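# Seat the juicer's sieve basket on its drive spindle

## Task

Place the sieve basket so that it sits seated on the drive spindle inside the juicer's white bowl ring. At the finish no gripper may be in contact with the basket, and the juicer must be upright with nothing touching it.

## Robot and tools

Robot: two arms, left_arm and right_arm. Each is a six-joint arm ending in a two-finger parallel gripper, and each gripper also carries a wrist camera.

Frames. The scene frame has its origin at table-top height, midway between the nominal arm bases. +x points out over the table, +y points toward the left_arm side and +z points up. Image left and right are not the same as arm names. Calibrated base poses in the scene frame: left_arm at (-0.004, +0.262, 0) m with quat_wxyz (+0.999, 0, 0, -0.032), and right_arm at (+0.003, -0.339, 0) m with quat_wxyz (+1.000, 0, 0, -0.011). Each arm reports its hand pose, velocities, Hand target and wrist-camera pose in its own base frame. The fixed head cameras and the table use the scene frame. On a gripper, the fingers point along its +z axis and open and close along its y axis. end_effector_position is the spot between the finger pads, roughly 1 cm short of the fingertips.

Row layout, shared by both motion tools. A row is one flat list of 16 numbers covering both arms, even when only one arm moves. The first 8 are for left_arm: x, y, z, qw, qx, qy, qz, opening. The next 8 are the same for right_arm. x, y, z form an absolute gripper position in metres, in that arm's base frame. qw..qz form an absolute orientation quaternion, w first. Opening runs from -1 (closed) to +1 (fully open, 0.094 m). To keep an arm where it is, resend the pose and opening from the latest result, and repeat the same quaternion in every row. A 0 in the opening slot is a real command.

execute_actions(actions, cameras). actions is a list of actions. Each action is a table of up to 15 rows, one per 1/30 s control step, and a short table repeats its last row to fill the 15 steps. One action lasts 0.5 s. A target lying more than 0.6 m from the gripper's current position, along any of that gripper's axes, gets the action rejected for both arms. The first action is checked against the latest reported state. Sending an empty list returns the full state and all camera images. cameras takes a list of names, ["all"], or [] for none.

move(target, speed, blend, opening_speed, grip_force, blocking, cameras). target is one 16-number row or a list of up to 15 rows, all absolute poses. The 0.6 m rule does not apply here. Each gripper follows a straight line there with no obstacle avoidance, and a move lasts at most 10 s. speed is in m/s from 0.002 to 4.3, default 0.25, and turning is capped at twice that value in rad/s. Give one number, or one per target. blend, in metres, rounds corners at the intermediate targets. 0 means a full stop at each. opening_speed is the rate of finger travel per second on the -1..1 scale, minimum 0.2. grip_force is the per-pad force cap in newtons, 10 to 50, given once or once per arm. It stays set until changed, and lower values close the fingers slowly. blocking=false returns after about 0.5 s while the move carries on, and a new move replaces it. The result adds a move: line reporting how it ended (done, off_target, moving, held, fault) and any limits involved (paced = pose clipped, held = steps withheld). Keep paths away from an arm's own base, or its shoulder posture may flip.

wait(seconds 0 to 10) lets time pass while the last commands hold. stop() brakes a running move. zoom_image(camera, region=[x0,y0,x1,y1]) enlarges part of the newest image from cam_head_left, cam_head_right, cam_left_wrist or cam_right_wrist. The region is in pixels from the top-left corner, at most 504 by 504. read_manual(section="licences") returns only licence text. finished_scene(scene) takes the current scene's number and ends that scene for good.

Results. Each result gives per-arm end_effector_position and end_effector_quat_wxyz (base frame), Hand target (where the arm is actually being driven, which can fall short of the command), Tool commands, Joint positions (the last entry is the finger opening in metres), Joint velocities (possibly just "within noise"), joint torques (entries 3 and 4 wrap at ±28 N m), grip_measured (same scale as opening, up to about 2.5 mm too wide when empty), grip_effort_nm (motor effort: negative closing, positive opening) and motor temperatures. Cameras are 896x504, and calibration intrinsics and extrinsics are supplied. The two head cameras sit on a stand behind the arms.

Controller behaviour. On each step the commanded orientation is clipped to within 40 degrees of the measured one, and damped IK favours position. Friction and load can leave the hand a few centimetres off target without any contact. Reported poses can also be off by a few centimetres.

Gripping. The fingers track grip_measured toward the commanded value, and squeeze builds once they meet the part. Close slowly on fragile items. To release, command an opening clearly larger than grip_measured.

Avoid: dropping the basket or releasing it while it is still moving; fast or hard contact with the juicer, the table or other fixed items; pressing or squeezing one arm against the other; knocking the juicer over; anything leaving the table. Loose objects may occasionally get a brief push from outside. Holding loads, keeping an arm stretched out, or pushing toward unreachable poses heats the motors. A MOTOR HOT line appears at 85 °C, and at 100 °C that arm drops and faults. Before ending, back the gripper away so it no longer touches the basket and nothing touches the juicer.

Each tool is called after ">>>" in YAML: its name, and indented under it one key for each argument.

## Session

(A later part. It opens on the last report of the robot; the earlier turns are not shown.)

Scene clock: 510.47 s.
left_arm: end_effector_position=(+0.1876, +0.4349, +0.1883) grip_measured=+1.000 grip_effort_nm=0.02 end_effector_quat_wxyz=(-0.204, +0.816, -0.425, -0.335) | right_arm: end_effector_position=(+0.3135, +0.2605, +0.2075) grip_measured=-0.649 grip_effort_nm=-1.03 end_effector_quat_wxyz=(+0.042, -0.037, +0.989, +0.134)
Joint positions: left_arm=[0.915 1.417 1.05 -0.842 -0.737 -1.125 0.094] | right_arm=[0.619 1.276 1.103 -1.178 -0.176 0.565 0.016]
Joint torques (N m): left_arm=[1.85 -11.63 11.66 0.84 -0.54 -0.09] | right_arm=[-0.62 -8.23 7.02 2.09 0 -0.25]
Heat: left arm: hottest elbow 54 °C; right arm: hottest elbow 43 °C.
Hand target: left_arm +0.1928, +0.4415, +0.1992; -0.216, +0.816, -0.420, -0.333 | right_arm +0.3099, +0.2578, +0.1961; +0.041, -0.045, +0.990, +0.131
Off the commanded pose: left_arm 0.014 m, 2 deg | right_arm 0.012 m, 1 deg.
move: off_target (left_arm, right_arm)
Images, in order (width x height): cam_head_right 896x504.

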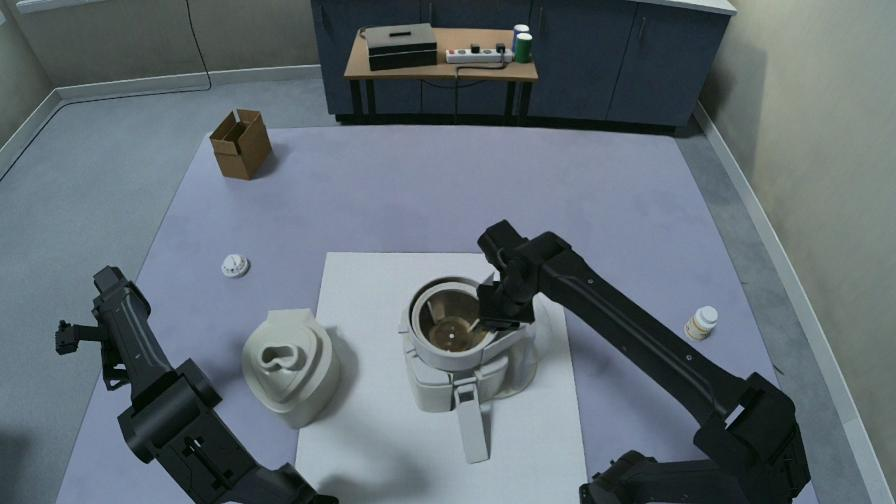

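>>> move:
  target: [0.1929,0.4418,0.1992,-0.216,0.816,-0.420,-0.333,1,0.319,0.256,0.198,0.0337,-0.0972,0.9855,0.1346,-1]
  speed: 0.06
  cameras: ["cam_head_right"]

>>> zoom_image:
  camera: "cam_head_right"
  region: [380, 240, 540, 380]

Scene clock: 518.47 s.
left_arm: end_effector_position=(+0.1876, +0.4349, +0.1883) grip_measured=+1.000 grip_effort_nm=0.02 end_effector_quat_wxyz=(-0.204, +0.816, -0.425, -0.335) | right_arm: end_effector_position=(+0.3158, +0.2599, +0.2063) grip_measured=-0.649 grip_effort_nm=-1.03 end_effector_quat_wxyz=(+0.039, -0.068, +0.986, +0.144)
Joint positions: left_arm=[0.915 1.417 1.05 -0.842 -0.737 -1.125 0.094] | right_arm=[0.602 1.282 1.103 -1.175 -0.209 0.486 0.016]
Joint torques (N m): left_arm=[1.44 -11.58 11.71 1.05 -0.58 -0.05] | right_arm=[-1.73 -6.48 9.57 0.94 0.1 -0.79]
Heat: left arm: hottest elbow 54 °C; right arm: hottest elbow 42 °C.
Hand target: left_arm +0.1928, +0.4415, +0.1992; -0.216, +0.816, -0.420, -0.333 | right_arm +0.3188, +0.2560, +0.1980; +0.034, -0.096, +0.986, +0.135
Off the commanded pose: left_arm 0.014 m, 2 deg | right_arm 0.010 m, 4 deg.
move: off_target (left_arm, right_arm)
Images, in order (width x height): cam_head_right 896x504.

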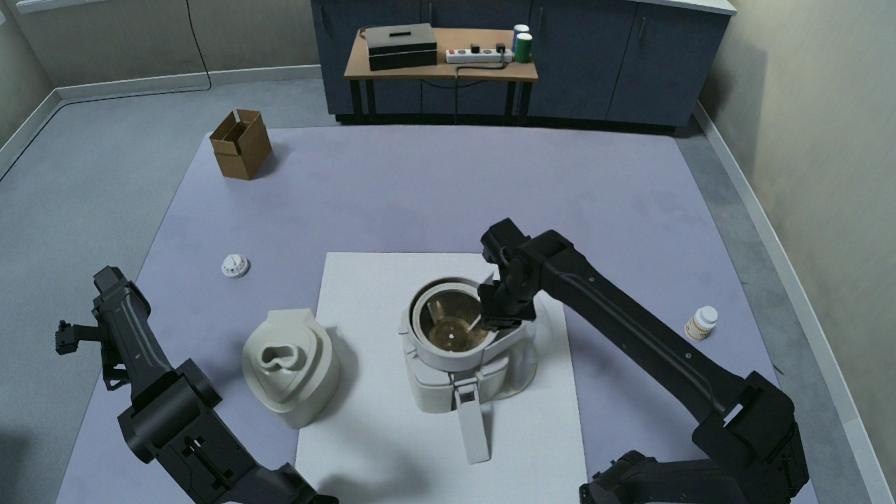

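Scaled by 3.150 from the camera's 896x504 image, which has a finer 1280x720 frame.

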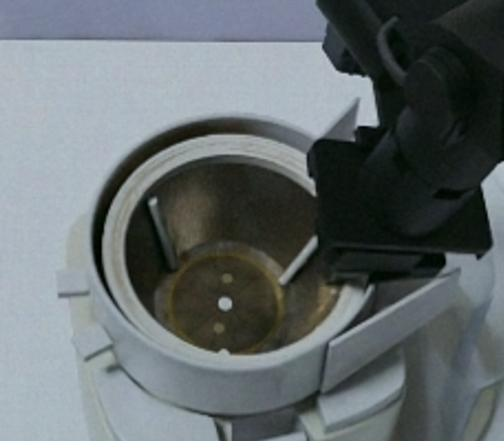

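>>> move:
  target:
    - [0.1929,0.4418,0.1992,-0.216,0.816,-0.420,-0.333,1,0.323,0.256,0.194,0.0195,-0.1323,0.9842,0.1162,-1]
  speed: 0.06
  cameras: ["cam_head_right"]

>>> zoom_image:
  camera: "cam_head_right"
  region: [380, 240, 540, 380]

Scene clock: 526.53 s.
left_arm: end_effector_position=(+0.1876, +0.4349, +0.1883) grip_measured=+1.000 grip_effort_nm=0.02 end_effector_quat_wxyz=(-0.204, +0.816, -0.425, -0.335) | right_arm: end_effector_position=(+0.3196, +0.2601, +0.2059) grip_measured=-0.649 grip_effort_nm=-1.03 end_effector_quat_wxyz=(+0.034, -0.104, +0.984, +0.137)
Joint positions: left_arm=[0.915 1.417 1.05 -0.842 -0.737 -1.125 0.094] | right_arm=[0.596 1.305 1.126 -1.199 -0.21 0.405 0.016]
Joint torques (N m): left_arm=[1.44 -11.05 11.66 0.99 -0.51 -0.04] | right_arm=[-0.73 -6.01 10.47 0.23 0.6 -0.81]
Heat: left arm: hottest elbow 54 °C; right arm: hottest elbow 43 °C.
Hand target: left_arm +0.1928, +0.4415, +0.1992; -0.216, +0.816, -0.420, -0.333 | right_arm +0.3225, +0.2559, +0.1942; +0.020, -0.132, +0.984, +0.117
Off the commanded pose: left_arm 0.014 m, 2 deg | right_arm 0.013 m, 4 deg.
move: off_target (left_arm, right_arm)
Images, in order (width x height): cam_head_right 896x504.

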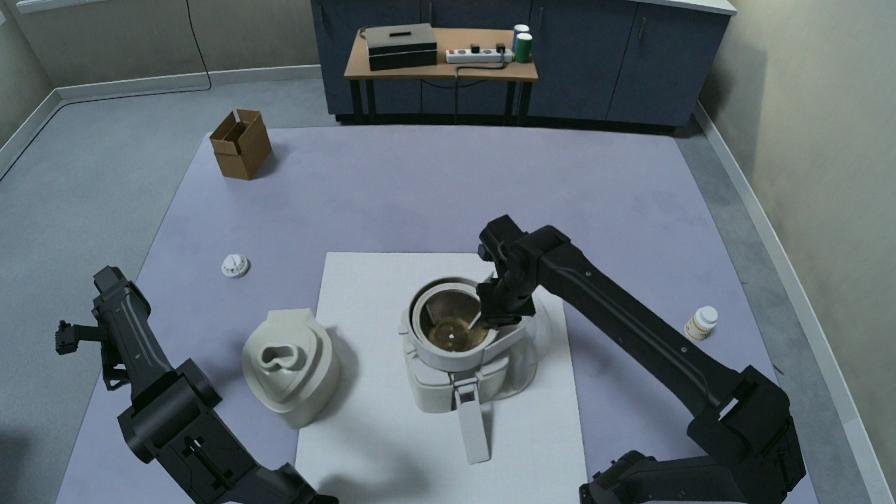

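Scaled by 3.150 from the camera's 896x504 image, which has a finer 1280x720 frame.

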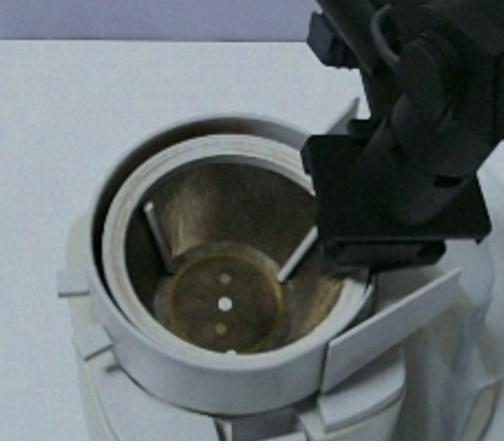

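>>> move:
  target:
    - [0.1929,0.4418,0.1992,-0.216,0.816,-0.420,-0.333,1,0.314,0.258,0.245,0.0342,-0.0669,0.9946,0.0722,-1]
    - [0.1929,0.4418,0.1992,-0.216,0.816,-0.420,-0.333,1,0.311,0.258,0.230,0.0342,-0.0669,0.9946,0.0722,-1]
  speed: 0.07
  cameras: ["cam_head_right"]

>>> zoom_image:
  camera: "cam_head_right"
  region: [380, 240, 540, 380]

Scene clock: 536.67 s.
left_arm: end_effector_position=(+0.1876, +0.4349, +0.1883) grip_measured=+1.000 grip_effort_nm=0.02 end_effector_quat_wxyz=(-0.204, +0.816, -0.425, -0.335) | right_arm: end_effector_position=(+0.3122, +0.2514, +0.2206) grip_measured=-0.650 grip_effort_nm=-1.03 end_effector_quat_wxyz=(+0.027, -0.059, +0.996, +0.068)
Joint positions: left_arm=[0.915 1.417 1.05 -0.842 -0.737 -1.125 0.094] | right_arm=[0.643 1.315 1.19 -1.324 -0.083 0.53 0.016]
Joint torques (N m): left_arm=[1.49 -11.4 11.78 1.06 -0.49 -0.05] | right_arm=[0.85 -8.64 11.03 0.75 0.06 -0.11]
Heat: left arm: hottest elbow 54 °C; right arm: hottest elbow 44 °C.
Hand target: left_arm +0.1928, +0.4415, +0.1992; -0.216, +0.816, -0.420, -0.333 | right_arm +0.3109, +0.2578, +0.2299; +0.034, -0.067, +0.995, +0.072
Off the commanded pose: left_arm 0.014 m, 2 deg | right_arm 0.012 m, 1 deg.
move: off_target (left_arm, right_arm)
Images, in order (width x height): cam_head_right 896x504.

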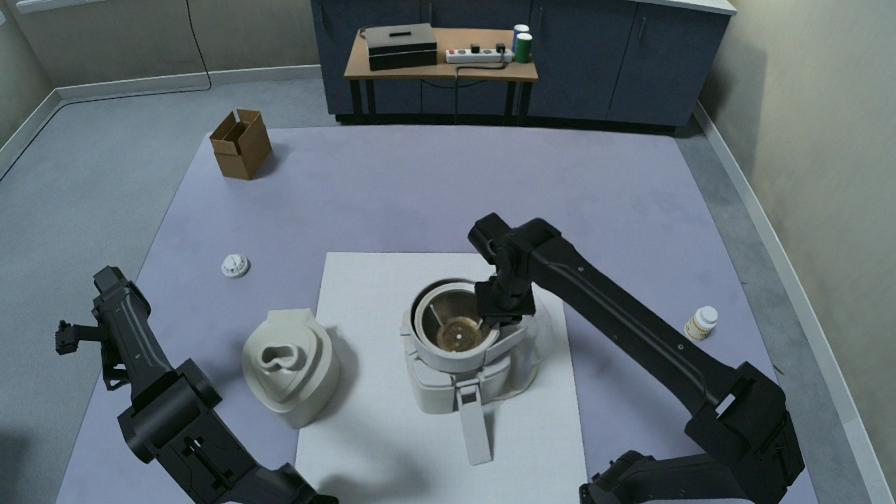

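Scaled by 3.150 from the camera's 896x504 image, which has a finer 1280x720 frame.

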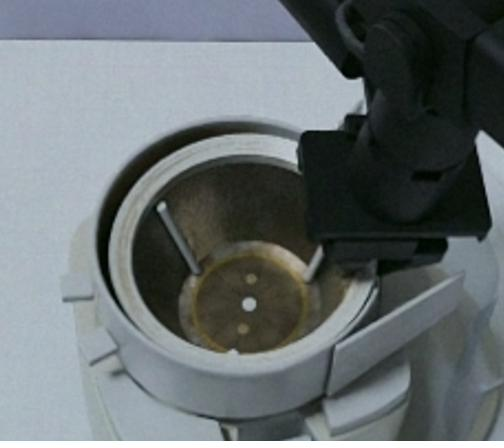

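>>> move:
  target: [0.1929,0.4418,0.1992,-0.216,0.816,-0.420,-0.333,1,0.311,0.262,0.228,0.0333,-0.0662,0.9936,0.0852,-1]
  speed: 0.07
  cameras: ["cam_head_right"]

>>> zoom_image:
  camera: "cam_head_right"
  region: [380, 240, 540, 380]

Scene clock: 545.17 s.
left_arm: end_effector_position=(+0.1876, +0.4349, +0.1883) grip_measured=+1.000 grip_effort_nm=0.02 end_effector_quat_wxyz=(-0.204, +0.816, -0.425, -0.335) | right_arm: end_effector_position=(+0.3120, +0.2540, +0.2210) grip_measured=-0.650 grip_effort_nm=-1.03 end_effector_quat_wxyz=(+0.026, -0.059, +0.995, +0.075)
Joint positions: left_arm=[0.915 1.417 1.05 -0.842 -0.737 -1.125 0.094] | right_arm=[0.643 1.315 1.19 -1.318 -0.095 0.53 0.016]
Joint torques (N m): left_arm=[1.32 -11.87 11.93 0.95 -0.46 0.05] | right_arm=[0.62 -8.88 10.26 1.31 -0.43 -0.08]
Heat: left arm: hottest elbow 54 °C; right arm: hottest elbow 44 °C.
Hand target: left_arm +0.1928, +0.4415, +0.1992; -0.216, +0.816, -0.420, -0.333 | right_arm +0.3109, +0.2619, +0.2280; +0.033, -0.066, +0.994, +0.085
Off the commanded pose: left_arm 0.014 m, 2 deg | right_arm 0.011 m, 2 deg.
move: off_target (left_arm, right_arm)
Images, in order (width x height): cam_head_right 896x504.

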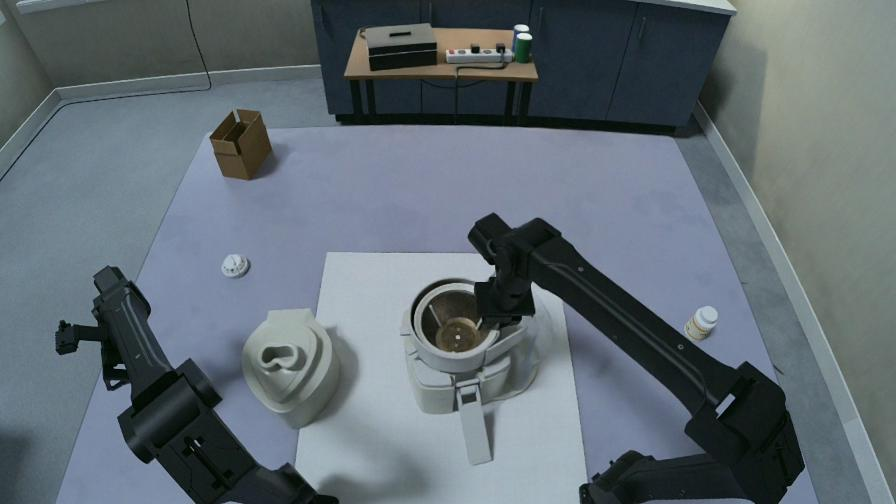

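Scaled by 3.150 from the camera's 896x504 image, which has a finer 1280x720 frame.

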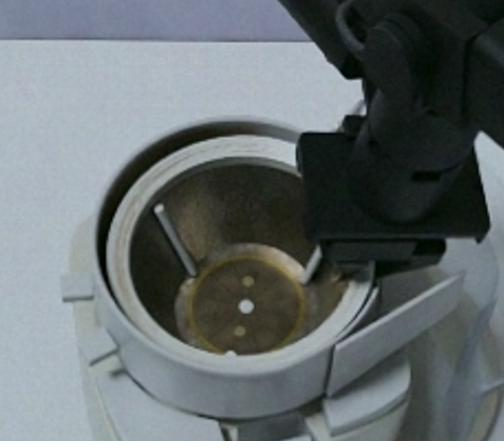

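>>> move:
  target: [0.1929,0.4418,0.1992,-0.216,0.816,-0.420,-0.333,1,0.315,0.264,0.214,0.0333,-0.0662,0.9936,0.0852,-1]
  speed: 0.07
  cameras: ["cam_head_right"]

>>> zoom_image:
  camera: "cam_head_right"
  region: [380, 240, 540, 380]

Scene clock: 551.77 s.
left_arm: end_effector_position=(+0.1876, +0.4349, +0.1883) grip_measured=+1.000 grip_effort_nm=0.02 end_effector_quat_wxyz=(-0.204, +0.816, -0.425, -0.335) | right_arm: end_effector_position=(+0.3164, +0.2588, +0.2167) grip_measured=-0.650 grip_effort_nm=-1.03 end_effector_quat_wxyz=(+0.031, -0.060, +0.994, +0.082)
Joint positions: left_arm=[0.915 1.417 1.05 -0.842 -0.737 -1.125 0.094] | right_arm=[0.643 1.323 1.184 -1.288 -0.102 0.53 0.016]
Joint torques (N m): left_arm=[2.37 -11.16 11.73 0.98 -0.5 -0.06] | right_arm=[0.73 -8.29 9.16 1.72 -0.11 -0.07]
Heat: left arm: hottest elbow 54 °C; right arm: hottest elbow 44 °C.
Hand target: left_arm +0.1928, +0.4415, +0.1992; -0.216, +0.816, -0.420, -0.333 | right_arm +0.3149, +0.2640, +0.2141; +0.033, -0.066, +0.994, +0.085
Off the commanded pose: left_arm 0.014 m, 2 deg | right_arm 0.006 m, 1 deg.
move: off_target (left_arm)
Images, in order (width x height): cam_head_right 896x504.

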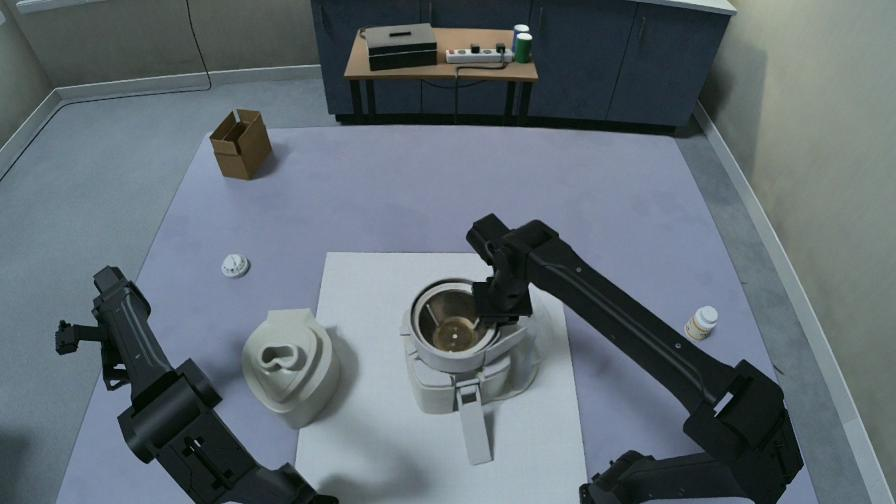

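Scaled by 3.150 from the camera's 896x504 image, which has a finer 1280x720 frame.

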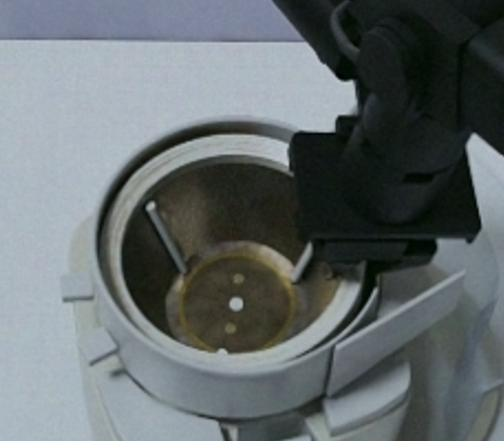

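>>> move:
  target: [0.1929,0.4418,0.1992,-0.216,0.816,-0.420,-0.333,1,0.314,0.257,0.205,0.0333,-0.0662,0.9936,0.0852,-1]
  speed: 0.07
  cameras: ["cam_head_right"]

>>> zoom_image:
  camera: "cam_head_right"
  region: [380, 240, 540, 380]

Scene clock: 557.73 s.
left_arm: end_effector_position=(+0.1876, +0.4349, +0.1883) grip_measured=+1.000 grip_effort_nm=0.02 end_effector_quat_wxyz=(-0.204, +0.816, -0.425, -0.335) | right_arm: end_effector_position=(+0.3144, +0.2588, +0.2125) grip_measured=-0.650 grip_effort_nm=-1.03 end_effector_quat_wxyz=(+0.032, -0.060, +0.994, +0.087)
Joint positions: left_arm=[0.915 1.417 1.05 -0.842 -0.737 -1.125 0.094] | right_arm=[0.643 1.316 1.166 -1.27 -0.109 0.53 0.016]
Joint torques (N m): left_arm=[1.49 -11.22 11.89 0.85 -0.5 -0.05] | right_arm=[-0.5 -8.64 7.95 1.83 0.06 -0.22]
Heat: left arm: hottest elbow 54 °C; right arm: hottest elbow 43 °C.
Hand target: left_arm +0.1928, +0.4415, +0.1992; -0.216, +0.816, -0.420, -0.333 | right_arm +0.3139, +0.2570, +0.2050; +0.033, -0.066, +0.994, +0.085
Off the commanded pose: left_arm 0.014 m, 2 deg | right_arm 0.008 m, 1 deg.
move: off_target (left_arm)
Images, in order (width x height): cam_head_right 896x504.

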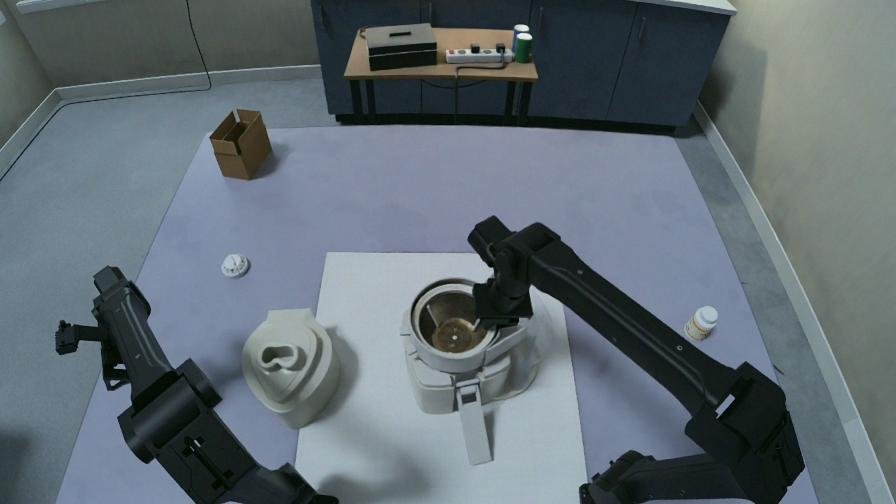

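Scaled by 3.150 from the camera's 896x504 image, which has a finer 1280x720 frame.

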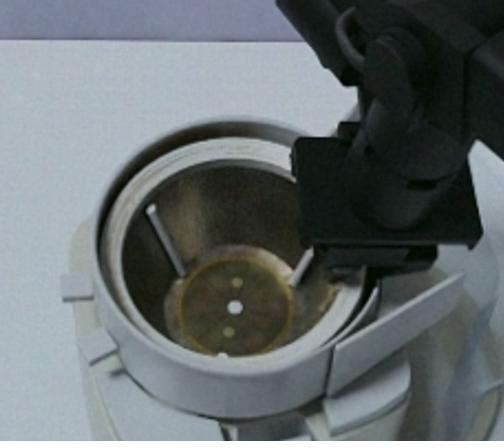

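>>> move:
  target: [0.1929,0.4418,0.1992,-0.216,0.816,-0.420,-0.333,1,0.313,0.252,0.194,0.0333,-0.0662,0.9936,0.0852,-1]
  speed: 0.06
  cameras: ["cam_head_right"]

>>> zoom_image:
  camera: "cam_head_right"
  region: [380, 240, 540, 380]

Scene clock: 565.90 s.
left_arm: end_effector_position=(+0.1876, +0.4349, +0.1883) grip_measured=+1.000 grip_effort_nm=0.02 end_effector_quat_wxyz=(-0.204, +0.816, -0.425, -0.335) | right_arm: end_effector_position=(+0.3131, +0.2574, +0.2105) grip_measured=-0.650 grip_effort_nm=-1.03 end_effector_quat_wxyz=(+0.039, -0.059, +0.993, +0.095)
Joint positions: left_arm=[0.915 1.417 1.05 -0.842 -0.737 -1.125 0.094] | right_arm=[0.64 1.299 1.142 -1.242 -0.116 0.53 0.016]
Joint torques (N m): left_arm=[0.67 -11.22 11.84 0.76 -0.47 -0.04] | right_arm=[-0.85 -7.65 7.3 1.8 0.3 -0.3]
Heat: left arm: hottest elbow 54 °C; right arm: hottest elbow 43 °C.
Hand target: left_arm +0.1928, +0.4415, +0.1992; -0.216, +0.816, -0.420, -0.333 | right_arm +0.3126, +0.2518, +0.1944; +0.033, -0.066, +0.994, +0.085
Off the commanded pose: left_arm 0.014 m, 2 deg | right_arm 0.017 m, 2 deg.
move: off_target (left_arm, right_arm)
Images, in order (width x height): cam_head_right 896x504.

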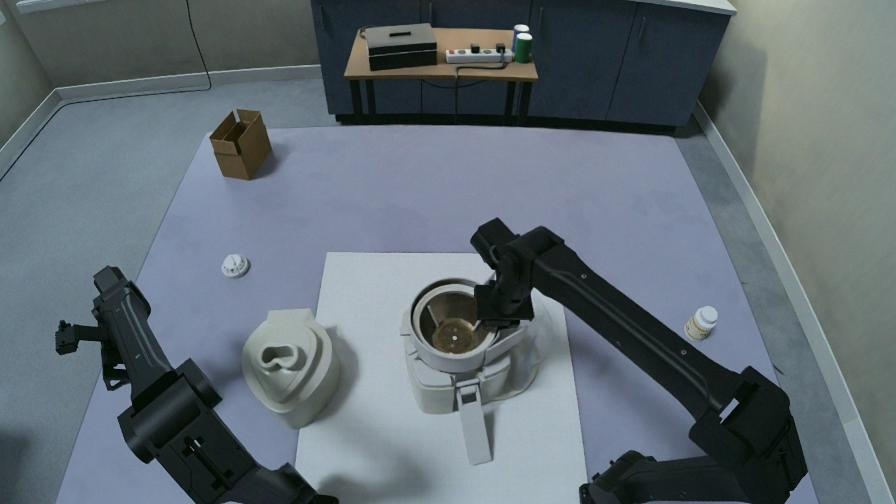

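Scaled by 3.150 from the camera's 896x504 image, which has a finer 1280x720 frame.

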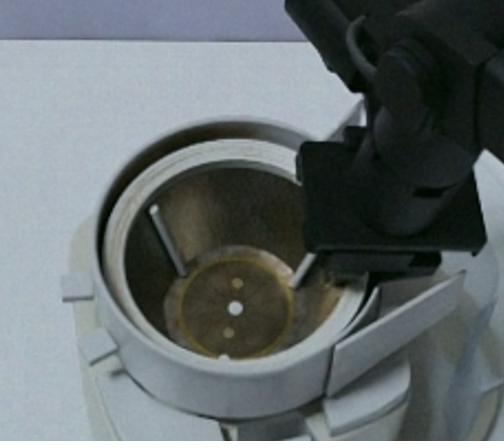

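>>> move:
  target: [0.1929,0.4418,0.1992,-0.216,0.816,-0.420,-0.333,1,0.327,0.254,0.194,0.0257,-0.1524,0.984,0.0878,-1]
  speed: 0.08

>>> move:
  target: [0.1929,0.4418,0.1992,-0.216,0.816,-0.420,-0.333,1,0.300,0.252,0.194,0.0405,0.0207,0.9955,0.082,-1]
  speed: 0.08
  cameras: ["cam_head_right"]

>>> zoom_image:
  camera: "cam_head_right"
  region: [380, 240, 540, 380]

Scene clock: 574.73 s.
left_arm: end_effector_position=(+0.1876, +0.4349, +0.1883) grip_measured=+1.000 grip_effort_nm=0.02 end_effector_quat_wxyz=(-0.204, +0.816, -0.425, -0.335) | right_arm: end_effector_position=(+0.3187, +0.2564, +0.2015) grip_measured=-0.650 grip_effort_nm=-1.03 end_effector_quat_wxyz=(+0.032, -0.120, +0.987, +0.100)
Joint positions: left_arm=[0.915 1.417 1.05 -0.842 -0.737 -1.125 0.094] | right_arm=[0.617 1.325 1.142 -1.236 -0.145 0.385 0.016]
Joint torques (N m): left_arm=[1.49 -11.75 11.84 0.92 -0.54 -0.05] | right_arm=[-1.85 -6.01 10.77 0.73 0.34 -0.88]
Motor temperatures (°C): left_arm=[25 35 55 26 25 26 27] | right_arm=[25 30 43 23 26 25 29]
Heat: left arm: hottest elbow 55 °C; right arm: hottest elbow 43 °C.
Hand target: left_arm +0.1928, +0.4415, +0.1992; -0.216, +0.816, -0.420, -0.333 | right_arm +0.3267, +0.2538, +0.1940; +0.026, -0.151, +0.984, +0.088
Off the commanded pose: left_arm 0.014 m, 2 deg | right_arm 0.011 m, 4 deg.
move: off_target (left_arm, right_arm)

Scene clock: 577.53 s.
left_arm: end_effector_position=(+0.1876, +0.4349, +0.1883) grip_measured=+1.000 grip_effort_nm=0.02 end_effector_quat_wxyz=(-0.204, +0.816, -0.425, -0.335) | right_arm: end_effector_position=(+0.3040, +0.2545, +0.2031) grip_measured=-0.650 grip_effort_nm=-1.03 end_effector_quat_wxyz=(+0.041, +0.004, +0.995, +0.091)
Joint positions: left_arm=[0.915 1.417 1.05 -0.842 -0.737 -1.125 0.094] | right_arm=[0.657 1.276 1.102 -1.221 -0.093 0.674 0.016]
Joint torques (N m): left_arm=[1.73 -10.87 12 0.85 -0.54 -0.09] | right_arm=[0.38 -8.12 7.57 1.65 0.71 0.31]
Motor temperatures (°C): left_arm=[25 35 55 26 25 26 27] | right_arm=[25 30 43 23 26 25 29]
Heat: left arm: hottest elbow 55 °C; right arm: hottest elbow 43 °C.
Hand target: left_arm +0.1928, +0.4415, +0.1992; -0.216, +0.816, -0.420, -0.333 | right_arm +0.3000, +0.2520, +0.1942; +0.040, +0.020, +0.996, +0.082
Off the commanded pose: left_arm 0.014 m, 2 deg | right_arm 0.010 m, 2 deg.
move: off_target (left_arm)
Images, in order (width x height): cam_head_right 896x504.

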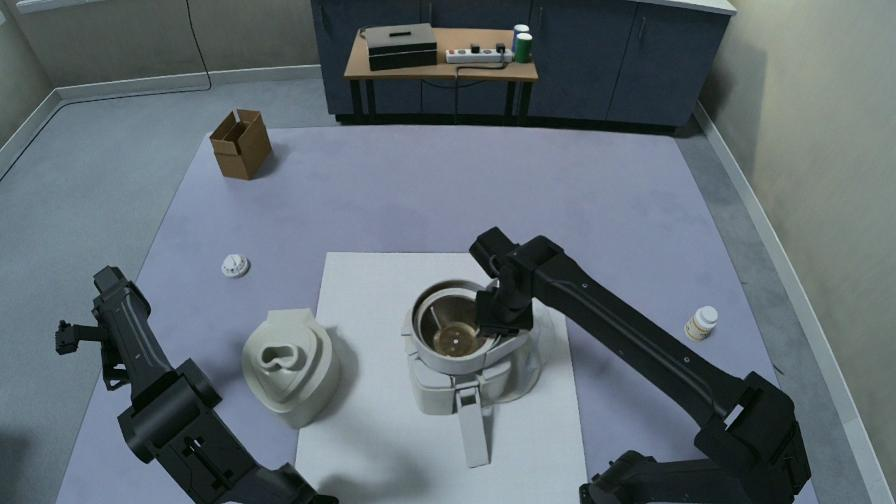

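Scaled by 3.150 from the camera's 896x504 image, which has a finer 1280x720 frame.

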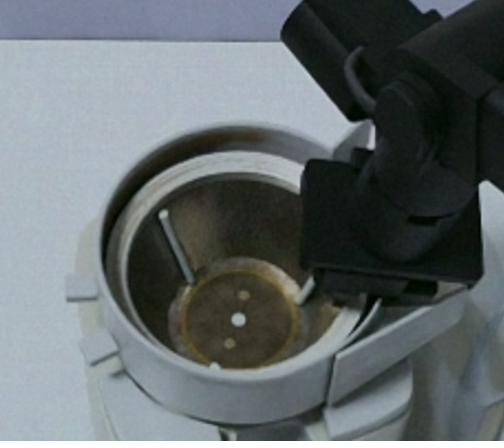

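>>> move:
  target: [0.1929,0.4418,0.1992,-0.216,0.816,-0.420,-0.333,1,0.304,0.2545,0.199,0.041,0.004,0.995,0.0895,-0.25]
  speed: 0.05
  opening_speed: 0.5
  cameras: ["cam_head_right"]

>>> zoom_image:
  camera: "cam_head_right"
  region: [380, 240, 540, 380]

Scene clock: 586.73 s.
left_arm: end_effector_position=(+0.1876, +0.4349, +0.1883) grip_measured=+1.000 grip_effort_nm=0.02 end_effector_quat_wxyz=(-0.204, +0.816, -0.425, -0.335) | right_arm: end_effector_position=(+0.3062, +0.2606, +0.2043) grip_measured=-0.254 grip_effort_nm=0.18 end_effector_quat_wxyz=(+0.047, +0.000, +0.994, +0.101)
Joint positions: left_arm=[0.915 1.417 1.05 -0.842 -0.737 -1.125 0.094] | right_arm=[0.662 1.276 1.102 -1.198 -0.102 0.672 0.035]
Joint torques (N m): left_arm=[0.91 -11.87 11.79 0.88 -0.55 -0.03] | right_arm=[-1.08 -7.65 8.85 0.59 0.5 -0.06]
Motor temperatures (°C): left_arm=[25 35 55 26 25 26 27] | right_arm=[25 30 42 23 26 25 28]
Heat: left arm: hottest elbow 55 °C; right arm: hottest elbow 42 °C.
Hand target: left_arm +0.1928, +0.4415, +0.1992; -0.216, +0.816, -0.420, -0.333 | right_arm +0.3040, +0.2546, +0.1991; +0.041, +0.004, +0.995, +0.090
Off the commanded pose: left_arm 0.014 m, 2 deg | right_arm 0.008 m, 2 deg.
move: off_target (left_arm)
Images, in order (width x height): cam_head_right 896x504.

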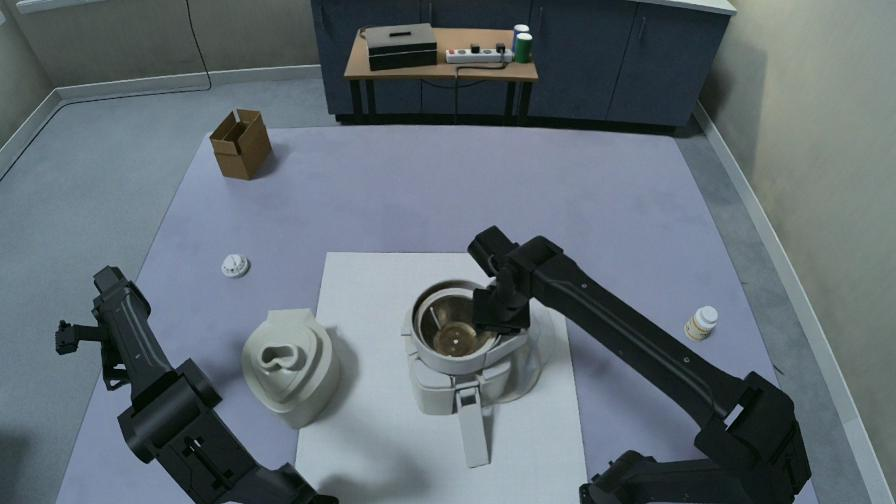

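Scaled by 3.150 from the camera's 896x504 image, which has a finer 1280x720 frame.

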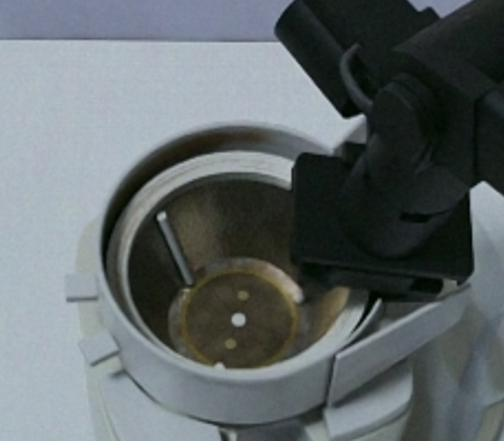

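>>> move:
  target:
    - [0.1929,0.4418,0.1992,-0.216,0.816,-0.42,-0.333,1,0.312,0.259,0.29,0.045,0.002,0.994,0.096,-0.25]
    - [0.1929,0.4418,0.1992,-0.216,0.816,-0.42,-0.333,1,0.315,0.257,0.37,0.045,0.002,0.994,0.096,-0.25]
    - [0.1929,0.4418,0.1992,-0.216,0.816,-0.42,-0.333,1,0.33,0.12,0.36,0.17,0,0.985,0,-0.25]
  speed: [0.07,0.15,0.25]
  blend: 0.03
  cameras: ["cam_head_right"]

>>> zoom_image:
  camera: "cam_head_right"
  region: [380, 240, 540, 380]

Scene clock: 599.03 s.
left_arm: end_effector_position=(+0.1876, +0.4349, +0.1883) grip_measured=+1.000 grip_effort_nm=0.02 end_effector_quat_wxyz=(-0.204, +0.816, -0.425, -0.335) | right_arm: end_effector_position=(+0.3274, +0.1229, +0.3613) grip_measured=-0.252 grip_effort_nm=0.10 end_effector_quat_wxyz=(+0.165, +0.000, +0.986, -0.002)
Joint positions: left_arm=[0.915 1.417 1.05 -0.842 -0.737 -1.125 0.094] | right_arm=[0.429 1.09 1.352 -1.532 0.139 0.408 0.035]
Joint torques (N m): left_arm=[2.2 -10.93 11.85 1.03 -0.51 -0.04] | right_arm=[-1.32 -5.42 9.16 1.99 0.04 -0.17]
Motor temperatures (°C): left_arm=[25 35 55 26 25 26 27] | right_arm=[25 30 42 23 26 25 28]
Heat: left arm: hottest elbow 55 °C; right arm: hottest elbow 42 °C.
Hand target: left_arm +0.1928, +0.4415, +0.1992; -0.216, +0.816, -0.420, -0.333 | right_arm +0.3299, +0.1200, +0.3600; +0.170, +0.000, +0.985, +0.000
Off the commanded pose: left_arm 0.014 m, 2 deg | right_arm 0.004 m, 1 deg.
move: off_target (left_arm)
Images, in order (width x height): cam_head_right 896x504.

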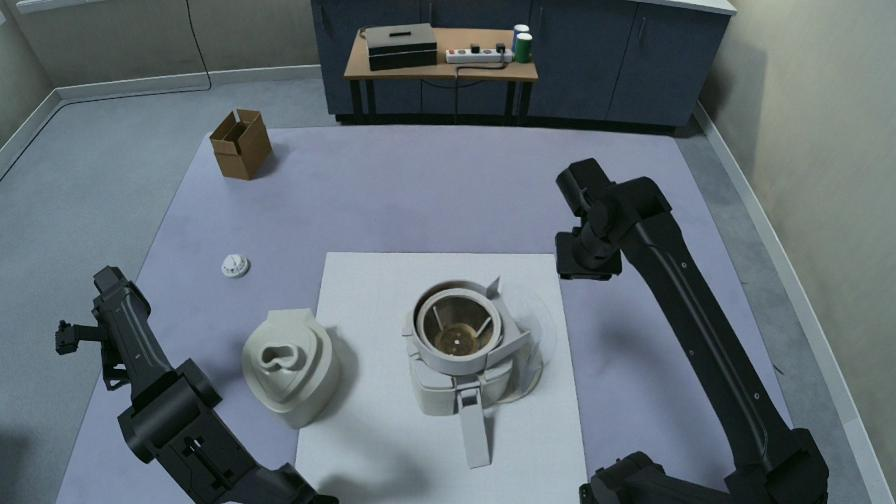

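Scaled by 3.150 from the camera's 896x504 image, which has a finer 1280x720 frame.

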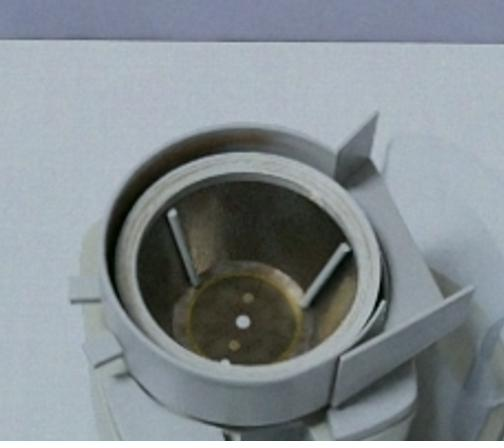

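Seated, level.

>>> finished_scene:
  scene: 3

The scene is finished: the task was done.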